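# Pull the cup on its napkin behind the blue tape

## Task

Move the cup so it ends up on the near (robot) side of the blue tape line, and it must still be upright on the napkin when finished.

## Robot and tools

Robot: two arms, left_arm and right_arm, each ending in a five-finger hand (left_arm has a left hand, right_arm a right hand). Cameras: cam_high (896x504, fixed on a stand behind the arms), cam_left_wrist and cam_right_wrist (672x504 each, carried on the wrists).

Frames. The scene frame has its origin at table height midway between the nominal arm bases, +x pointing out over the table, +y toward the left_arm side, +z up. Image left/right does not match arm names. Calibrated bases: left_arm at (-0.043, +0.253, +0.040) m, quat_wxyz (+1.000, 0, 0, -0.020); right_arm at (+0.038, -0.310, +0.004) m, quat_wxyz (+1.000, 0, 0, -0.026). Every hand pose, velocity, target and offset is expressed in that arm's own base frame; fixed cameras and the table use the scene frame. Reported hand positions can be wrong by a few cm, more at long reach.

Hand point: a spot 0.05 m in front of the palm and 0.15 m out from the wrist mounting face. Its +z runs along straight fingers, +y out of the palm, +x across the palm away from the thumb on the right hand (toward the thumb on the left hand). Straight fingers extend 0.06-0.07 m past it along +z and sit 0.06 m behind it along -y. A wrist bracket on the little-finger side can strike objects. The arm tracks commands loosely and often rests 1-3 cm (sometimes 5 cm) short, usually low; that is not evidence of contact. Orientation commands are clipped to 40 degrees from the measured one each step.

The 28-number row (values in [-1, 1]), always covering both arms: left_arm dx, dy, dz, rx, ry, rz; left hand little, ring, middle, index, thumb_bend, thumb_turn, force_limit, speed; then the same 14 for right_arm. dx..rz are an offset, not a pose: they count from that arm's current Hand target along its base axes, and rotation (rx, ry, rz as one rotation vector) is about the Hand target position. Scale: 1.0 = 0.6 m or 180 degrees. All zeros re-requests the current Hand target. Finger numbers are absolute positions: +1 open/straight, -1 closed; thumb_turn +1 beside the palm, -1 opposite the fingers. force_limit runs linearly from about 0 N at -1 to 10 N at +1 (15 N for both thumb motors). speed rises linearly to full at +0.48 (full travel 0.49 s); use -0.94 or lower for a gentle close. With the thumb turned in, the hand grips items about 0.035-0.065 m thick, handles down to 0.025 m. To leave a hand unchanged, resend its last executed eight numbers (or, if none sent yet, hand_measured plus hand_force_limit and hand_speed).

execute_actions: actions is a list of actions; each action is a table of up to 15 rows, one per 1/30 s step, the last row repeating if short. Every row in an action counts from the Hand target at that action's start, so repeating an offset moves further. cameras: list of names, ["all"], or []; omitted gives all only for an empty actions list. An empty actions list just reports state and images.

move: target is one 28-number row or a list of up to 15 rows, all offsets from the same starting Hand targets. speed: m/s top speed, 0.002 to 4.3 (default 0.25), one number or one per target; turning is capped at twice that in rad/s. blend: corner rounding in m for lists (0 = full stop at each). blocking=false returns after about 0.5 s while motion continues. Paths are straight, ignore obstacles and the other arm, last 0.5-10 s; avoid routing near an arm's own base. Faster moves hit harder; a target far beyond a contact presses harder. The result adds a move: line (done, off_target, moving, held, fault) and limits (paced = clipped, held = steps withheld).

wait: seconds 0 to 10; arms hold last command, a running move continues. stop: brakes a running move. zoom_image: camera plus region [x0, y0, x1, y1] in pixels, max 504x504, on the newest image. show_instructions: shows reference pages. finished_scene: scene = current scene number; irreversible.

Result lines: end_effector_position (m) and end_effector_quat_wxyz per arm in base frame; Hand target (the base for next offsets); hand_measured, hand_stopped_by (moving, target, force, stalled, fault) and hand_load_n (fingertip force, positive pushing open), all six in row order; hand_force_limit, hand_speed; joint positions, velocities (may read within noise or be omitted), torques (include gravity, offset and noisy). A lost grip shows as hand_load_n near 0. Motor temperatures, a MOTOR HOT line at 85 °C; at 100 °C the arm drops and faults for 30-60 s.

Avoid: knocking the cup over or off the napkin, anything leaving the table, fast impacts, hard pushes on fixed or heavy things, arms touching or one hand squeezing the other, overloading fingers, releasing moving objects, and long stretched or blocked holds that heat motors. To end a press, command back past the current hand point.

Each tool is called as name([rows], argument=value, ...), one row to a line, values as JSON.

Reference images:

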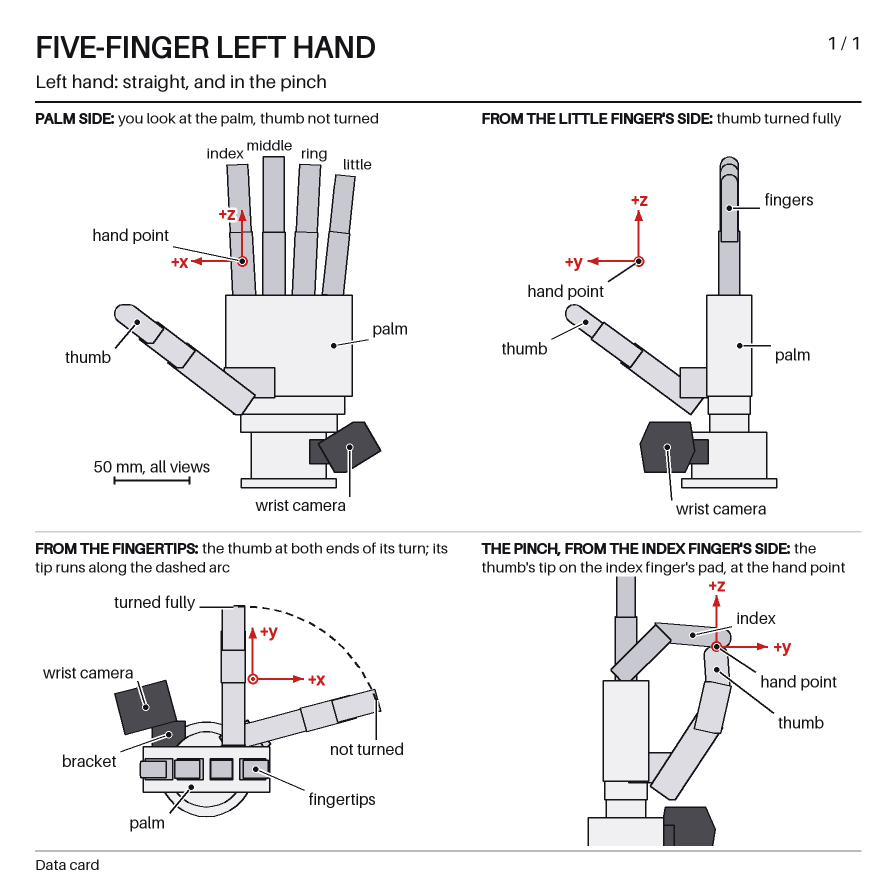

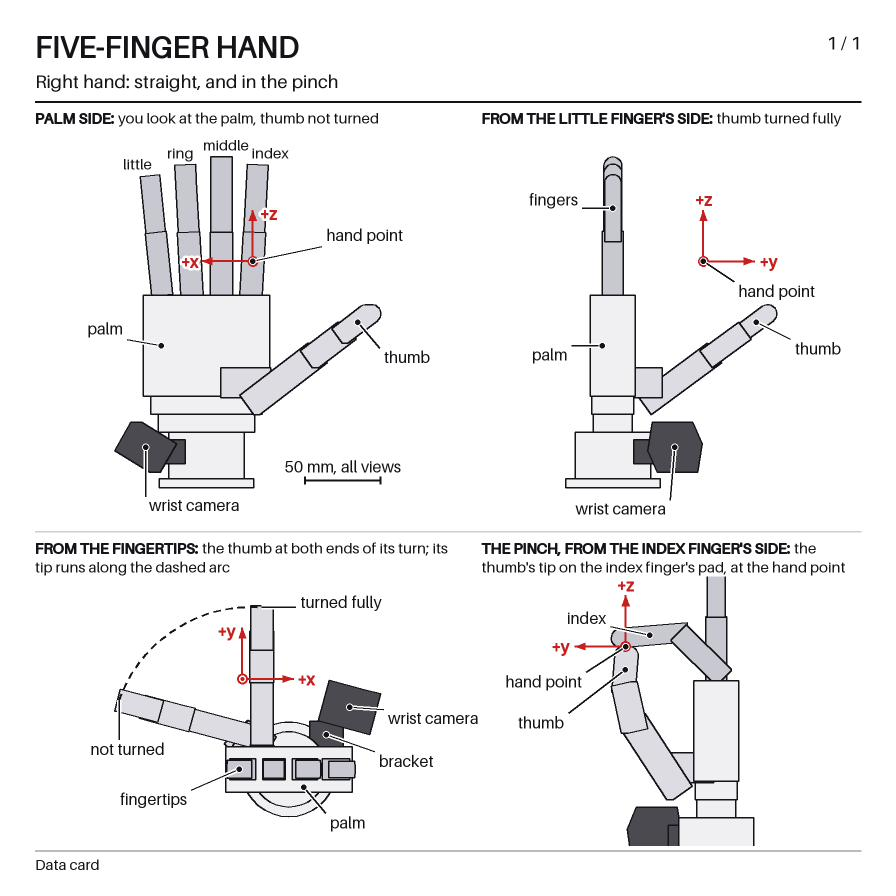

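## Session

execute_actions(actions=[])

zoom_image(camera="cam_high", region=[350, 60, 650, 310])

Scene clock: 0.00 s.
left_arm: end_effector_position=(+0.3750, -0.2794, +0.2461) hand_measured=(+1.000, +1.000, +1.000, +1.000, +1.000, +1.000) hand_load_n=(+0.0, +0.5, +0.0, +0.0, +0.0, +0.0) hand_stopped_by=(target, target, target, target, target, target) hand_force_limit=0.00 hand_speed=-0.80 end_effector_quat_wxyz=(+0.173, -0.404, +0.893, -0.103) | right_arm: end_effector_position=(+0.6710, +0.0227, +0.1111) hand_measured=(+1.000, +1.000, +1.000, +1.000, +1.000, +1.000) hand_load_n=(+0.0, -0.5, +0.0, +0.0, +0.0, +0.0) hand_stopped_by=(target, target, target, target, target, target) hand_force_limit=0.00 hand_speed=-0.80 end_effector_quat_wxyz=(-0.157, +0.744, -0.645, -0.074)
Joint positions: left_arm=[-0.673 1.473 1.49 -1.24 -0.211 0.086] | right_arm=[-0.087 2.335 2.36 -1.528 -0.343 -0.218]
Joint velocities: within noise
Joint torques (N m): no reading
Motor temperatures (°C): left_arm=[33 35 34 32 29 30] | right_arm=[33 31 34 32 30 31]
Heat: left arm: hottest shoulder 35 °C; right arm: hottest elbow 34 °C.
Hand target: left_arm +0.3804, -0.2837, +0.2563; +0.179, -0.404, +0.890, -0.114 | right_arm +0.6788, +0.0221, +0.1305; -0.171, +0.746, -0.641, -0.056

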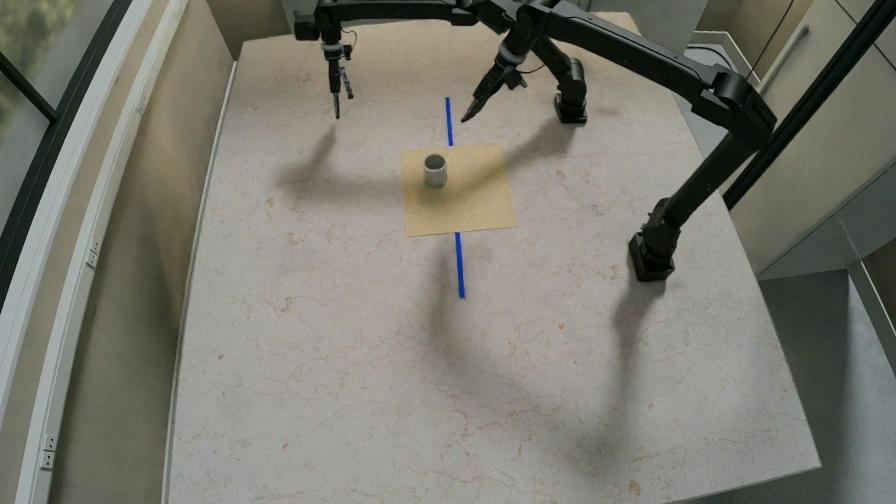

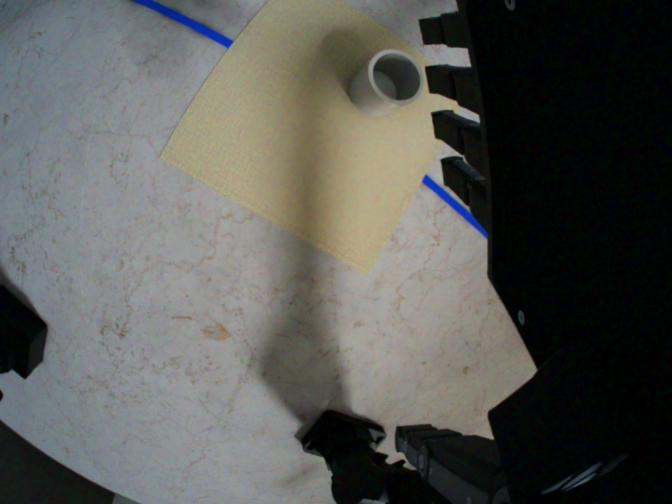

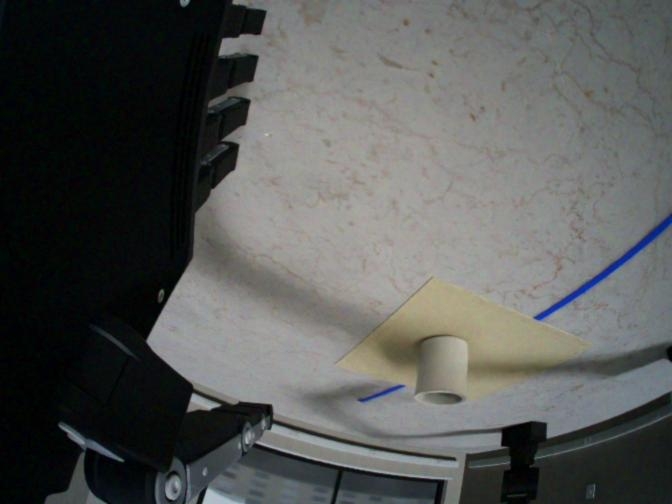

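Scaled by 1.680 from the camera's 896x504 image, which has a finer 1280x720 frame.

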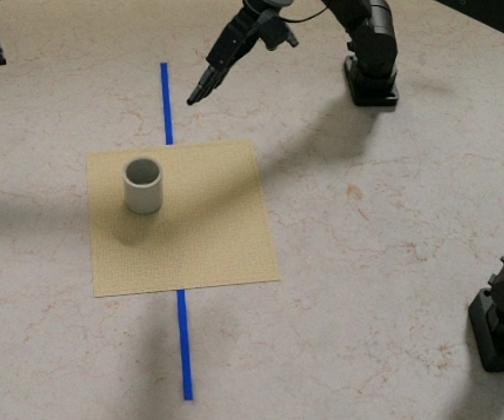

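move([
  [0.374,-0.107,-0.06,-0.0164,0.1742,0.2276,1,1,1,1,1,1,0,-0.8, -0.1,-0.22,0.08,0,0,0,1,1,1,1,1,1,0,-0.8],
  [0.374,-0.107,-0.305,-0.0164,0.1742,0.2276,1,1,1,1,1,1,0,-0.8, -0.1,-0.22,0.08,0,0,0,1,1,1,1,1,1,0,-0.8],
], speed=[0.25,0.15], blend=[0.03,0], cameras=["cam_high","cam_left_wrist"])

zoom_image(camera="cam_high", region=[350, 60, 520, 240])

Scene clock: 30.00 s.
left_arm: end_effector_position=(+0.5962, -0.3440, +0.0647) hand_measured=(+1.000, +1.000, +1.000, +1.000, +1.000, +1.000) hand_load_n=(+0.0, +0.0, +0.0, +0.0, +0.0, +0.0) hand_stopped_by=(target, target, target, target, target, target) hand_force_limit=0.00 hand_speed=-0.80 end_effector_quat_wxyz=(+0.042, +0.711, -0.702, -0.021) | right_arm: end_effector_position=(+0.6196, -0.1033, +0.1523) hand_measured=(+1.000, +1.000, +1.000, +1.000, +1.000, +1.000) hand_load_n=(+0.0, +0.0, +0.0, +0.0, +0.0, +0.0) hand_stopped_by=(target, target, target, target, target, target) hand_force_limit=0.00 hand_speed=-0.80 end_effector_quat_wxyz=(-0.160, +0.745, -0.643, -0.074)
Joint positions: left_arm=[-0.427 2.484 2.53 -1.685 0.064 -0.437] | right_arm=[-0.277 2.242 2.3 -1.629 -0.354 -0.423]
Joint torques (N m): left_arm=[-0.32 -23.47 13.14 0.21 -0.04 -0.03] | right_arm=[-2.73 -20.54 11.28 0.47 -0.51 -0.06]
Motor temperatures (°C): left_arm=[33 36 39 32 29 30] | right_arm=[33 35 37 32 30 31]
Heat: left arm: hottest elbow 39 °C; right arm: hottest elbow 37 °C.
Hand target: left_arm +0.6047, -0.3479, +0.0734; +0.045, +0.706, -0.706, -0.043 | right_arm +0.6189, -0.1098, +0.1785; -0.171, +0.746, -0.641, -0.056
Off the commanded pose: left_arm 0.013 m, 3 deg | right_arm 0.027 m, 2 deg.
joint sent to its limit (left arm) — joint 4 (wrist pitch), lower limit. The joint targets are off in orientation, not in position.
move: off_target (left_arm, right_arm)
Images, in order (width x height): cam_high 896x504, cam_left_wrist 672x504.

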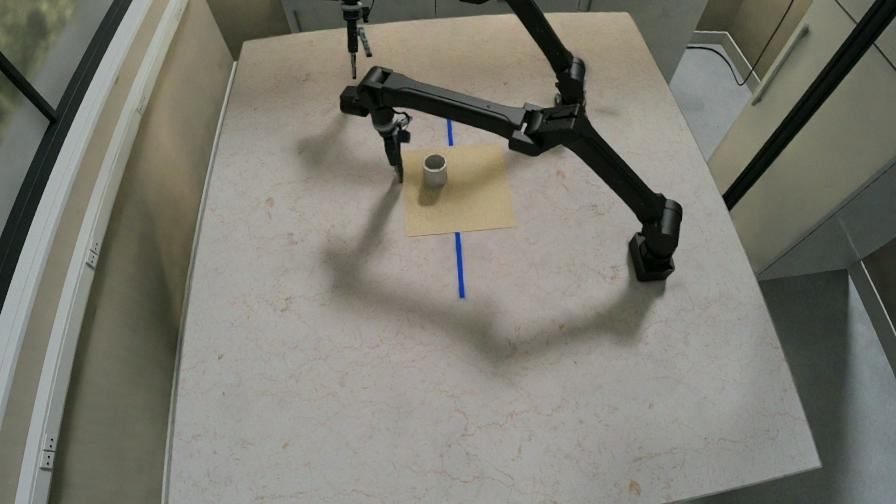

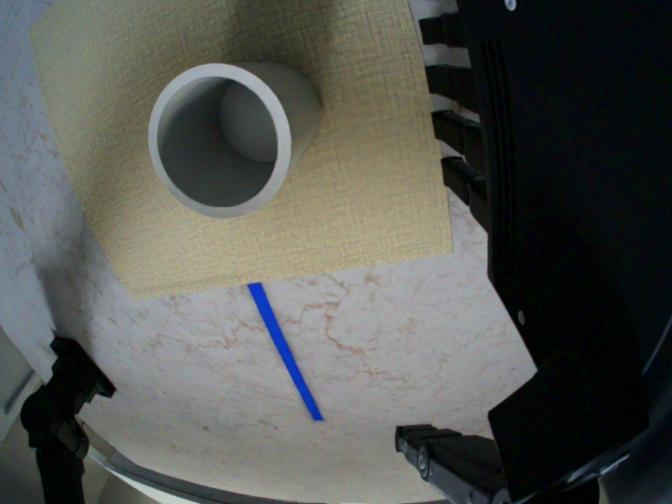

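Scaled by 2.800 from the camera's 896x504 image, which has a finer 1280x720 frame.

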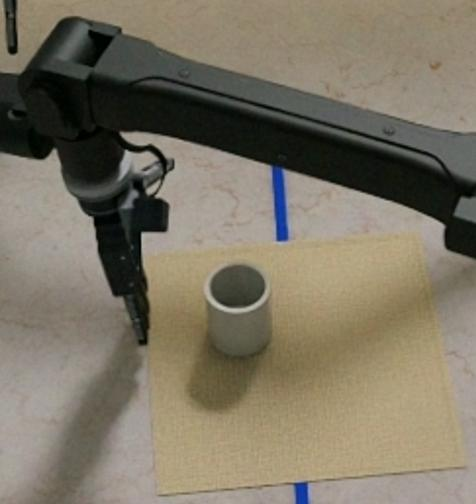

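move([
  [-0.04,-0.018,-0.007,0,0,0,1,1,1,1,1,1,0,-0.8, 0,0,0,0,0,0,1,1,1,1,1,1,0,-0.8],
  [-0.315,-0.028,-0.007,0,0,0,1,1,1,1,1,1,0,-0.8, 0,0,0,0,0,0,1,1,1,1,1,1,0,-0.8],
], speed=0.08, blend=[0.01,0], cameras=["cam_high","cam_left_wrist"])

zoom_image(camera="cam_high", region=[380, 60, 580, 260])

Scene clock: 43.17 s.
left_arm: end_effector_position=(+0.4174, -0.3588, +0.0597) hand_measured=(+1.000, +1.000, +1.000, +1.000, +1.000, +1.000) hand_load_n=(+0.0, +0.5, +0.0, +0.0, +0.0, +0.0) hand_stopped_by=(target, target, target, target, target, target) hand_force_limit=0.00 hand_speed=-0.80 end_effector_quat_wxyz=(+0.047, +0.702, -0.708, -0.055) | right_arm: end_effector_position=(+0.6196, -0.1033, +0.1523) hand_measured=(+1.000, +1.000, +1.000, +1.000, +1.000, +1.000) hand_load_n=(+0.0, +0.0, +0.0, +0.0, +0.0, +0.0) hand_stopped_by=(target, target, target, target, target, target) hand_force_limit=0.00 hand_speed=-0.80 end_effector_quat_wxyz=(-0.160, +0.745, -0.643, -0.074)
Joint positions: left_arm=[-0.579 2.033 1.707 -1.373 0.069 -0.567] | right_arm=[-0.277 2.242 2.3 -1.629 -0.354 -0.423]
Joint torques (N m): left_arm=[-1.03 -21.25 7.71 0.73 0.23 -0.23] | right_arm=[-2.73 -20.54 11.26 0.47 -0.5 -0.05]
Heat: left arm: hottest elbow 40 °C; right arm: hottest elbow 37 °C.
Hand target: left_arm +0.4157, -0.3649, +0.0693; +0.045, +0.706, -0.706, -0.043 | right_arm +0.6189, -0.1098, +0.1785; -0.171, +0.746, -0.641, -0.056
Off the commanded pose: left_arm 0.011 m, 1 deg | right_arm 0.027 m, 3 deg.
move: off_target (left_arm, right_arm)
Images, in order (width x height): cam_high 896x504, cam_left_wrist 672x504.

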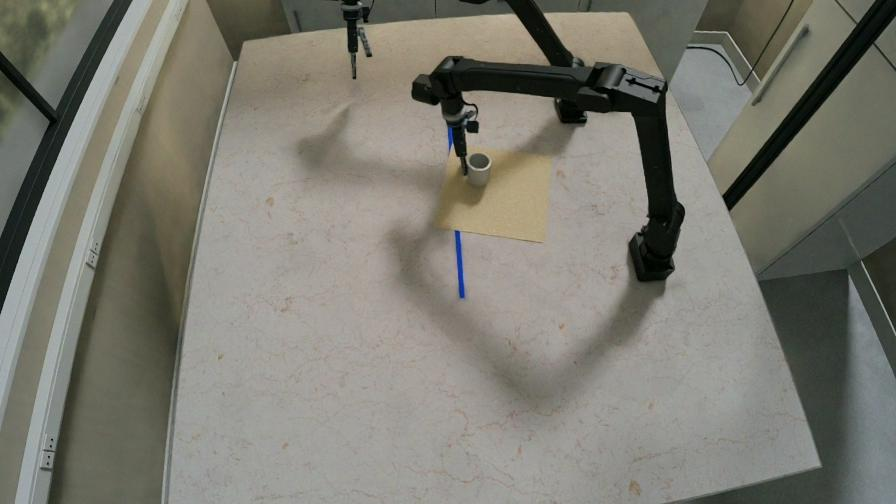

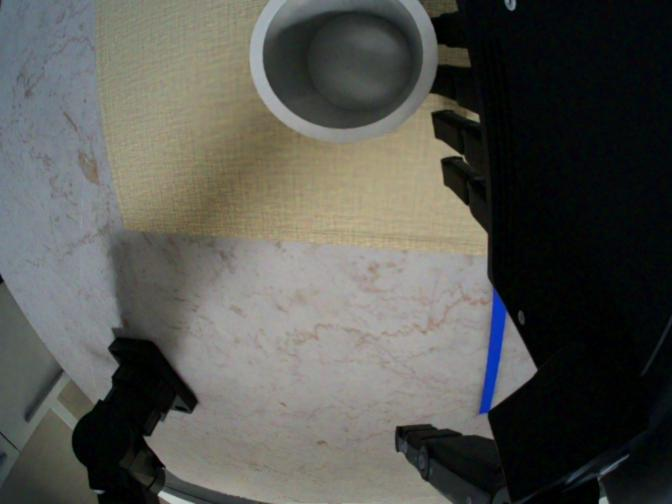

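Scaled by 2.520 from the camera's 896x504 image, which has a finer 1280x720 frame.

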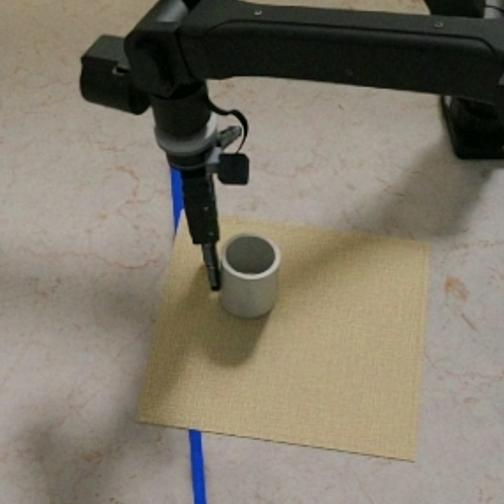

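move([
  [0.1,0,0.02,0,0,0,1,1,1,1,1,1,0,-0.8, 0,0,0,0,0,0,1,1,1,1,1,1,0,-0.8],
  [0.12,0,0.2,0,0,0,1,1,1,1,1,1,0,-0.8, 0,0,0,0,0,0,1,1,1,1,1,1,0,-0.8],
], speed=[0.07,0.2], blend=[0.02,0], cameras=["cam_high","cam_left_wrist"])

zoom_image(camera="cam_high", region=[380, 60, 580, 260])

Scene clock: 50.90 s.
left_arm: end_effector_position=(+0.4760, -0.3650, +0.1644) hand_measured=(+1.000, +1.000, +1.000, +1.000, +1.000, +1.000) hand_load_n=(+0.0, +0.0, +0.0, +0.0, +0.0, +0.0) hand_stopped_by=(target, target, target, target, target, target) hand_force_limit=0.00 hand_speed=-0.80 end_effector_quat_wxyz=(+0.046, +0.711, -0.700, -0.042) | right_arm: end_effector_position=(+0.6196, -0.1033, +0.1523) hand_measured=(+1.000, +1.000, +1.000, +1.000, +1.000, +1.000) hand_load_n=(+0.0, +0.0, +0.0, +0.0, +0.0, +0.0) hand_stopped_by=(target, target, target, target, target, target) hand_force_limit=0.00 hand_speed=-0.80 end_effector_quat_wxyz=(-0.160, +0.745, -0.643, -0.074)
Joint positions: left_arm=[-0.535 2.115 2.126 -1.684 0.069 -0.546] | right_arm=[-0.277 2.242 2.3 -1.629 -0.354 -0.423]
Joint torques (N m): left_arm=[0.67 -22.3 13.12 0.2 0.22 0.14] | right_arm=[-2.73 -20.48 11.25 0.49 -0.5 -0.05]
Heat: left arm: hottest elbow 40 °C; right arm: hottest elbow 37 °C.
Hand target: left_arm +0.4877, -0.3648, +0.1891; +0.045, +0.706, -0.706, -0.043 | right_arm +0.6189, -0.1098, +0.1785; -0.171, +0.746, -0.641, -0.056
Off the commanded pose: left_arm 0.027 m, 1 deg | right_arm 0.027 m, 3 deg.
joint sent to its limit (left arm) — joint 4 (wrist pitch), lower limit. The joint targets are off in orientation, not in position.
move: off_target (left_arm, right_arm)
Images, in order (width x height): cam_high 896x504, cam_left_wrist 672x504.

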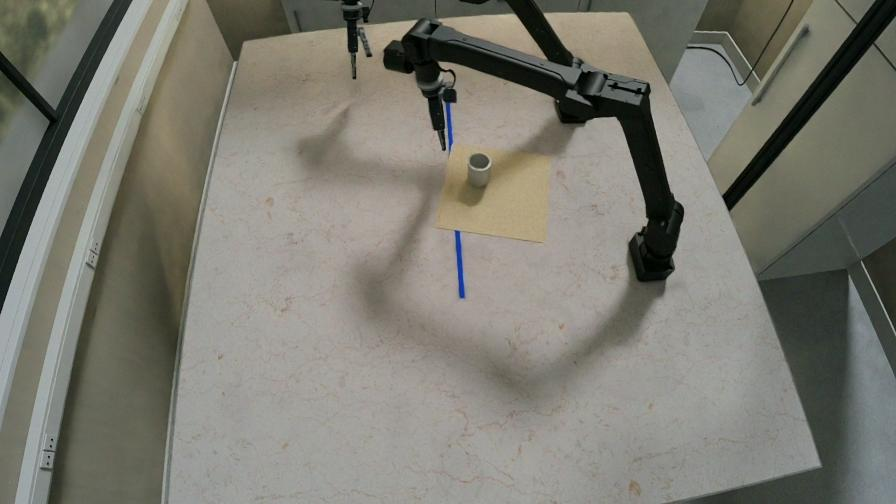

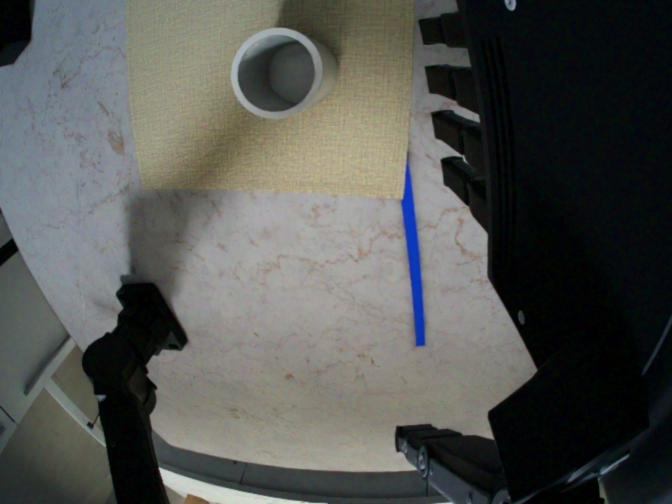

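Scaled by 2.520 from the camera's 896x504 image, which has a finer 1280x720 frame.

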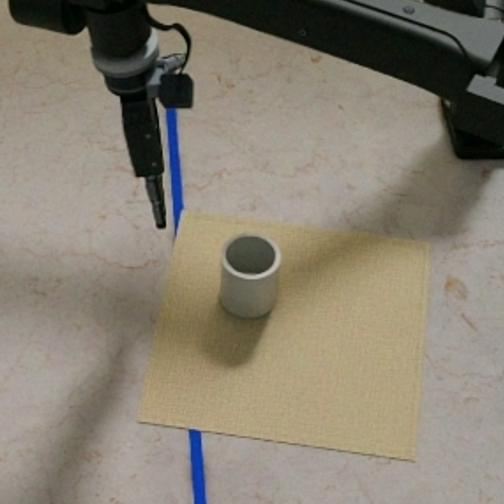

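finished_scene(scene=2)

The scene is finished: the task was done.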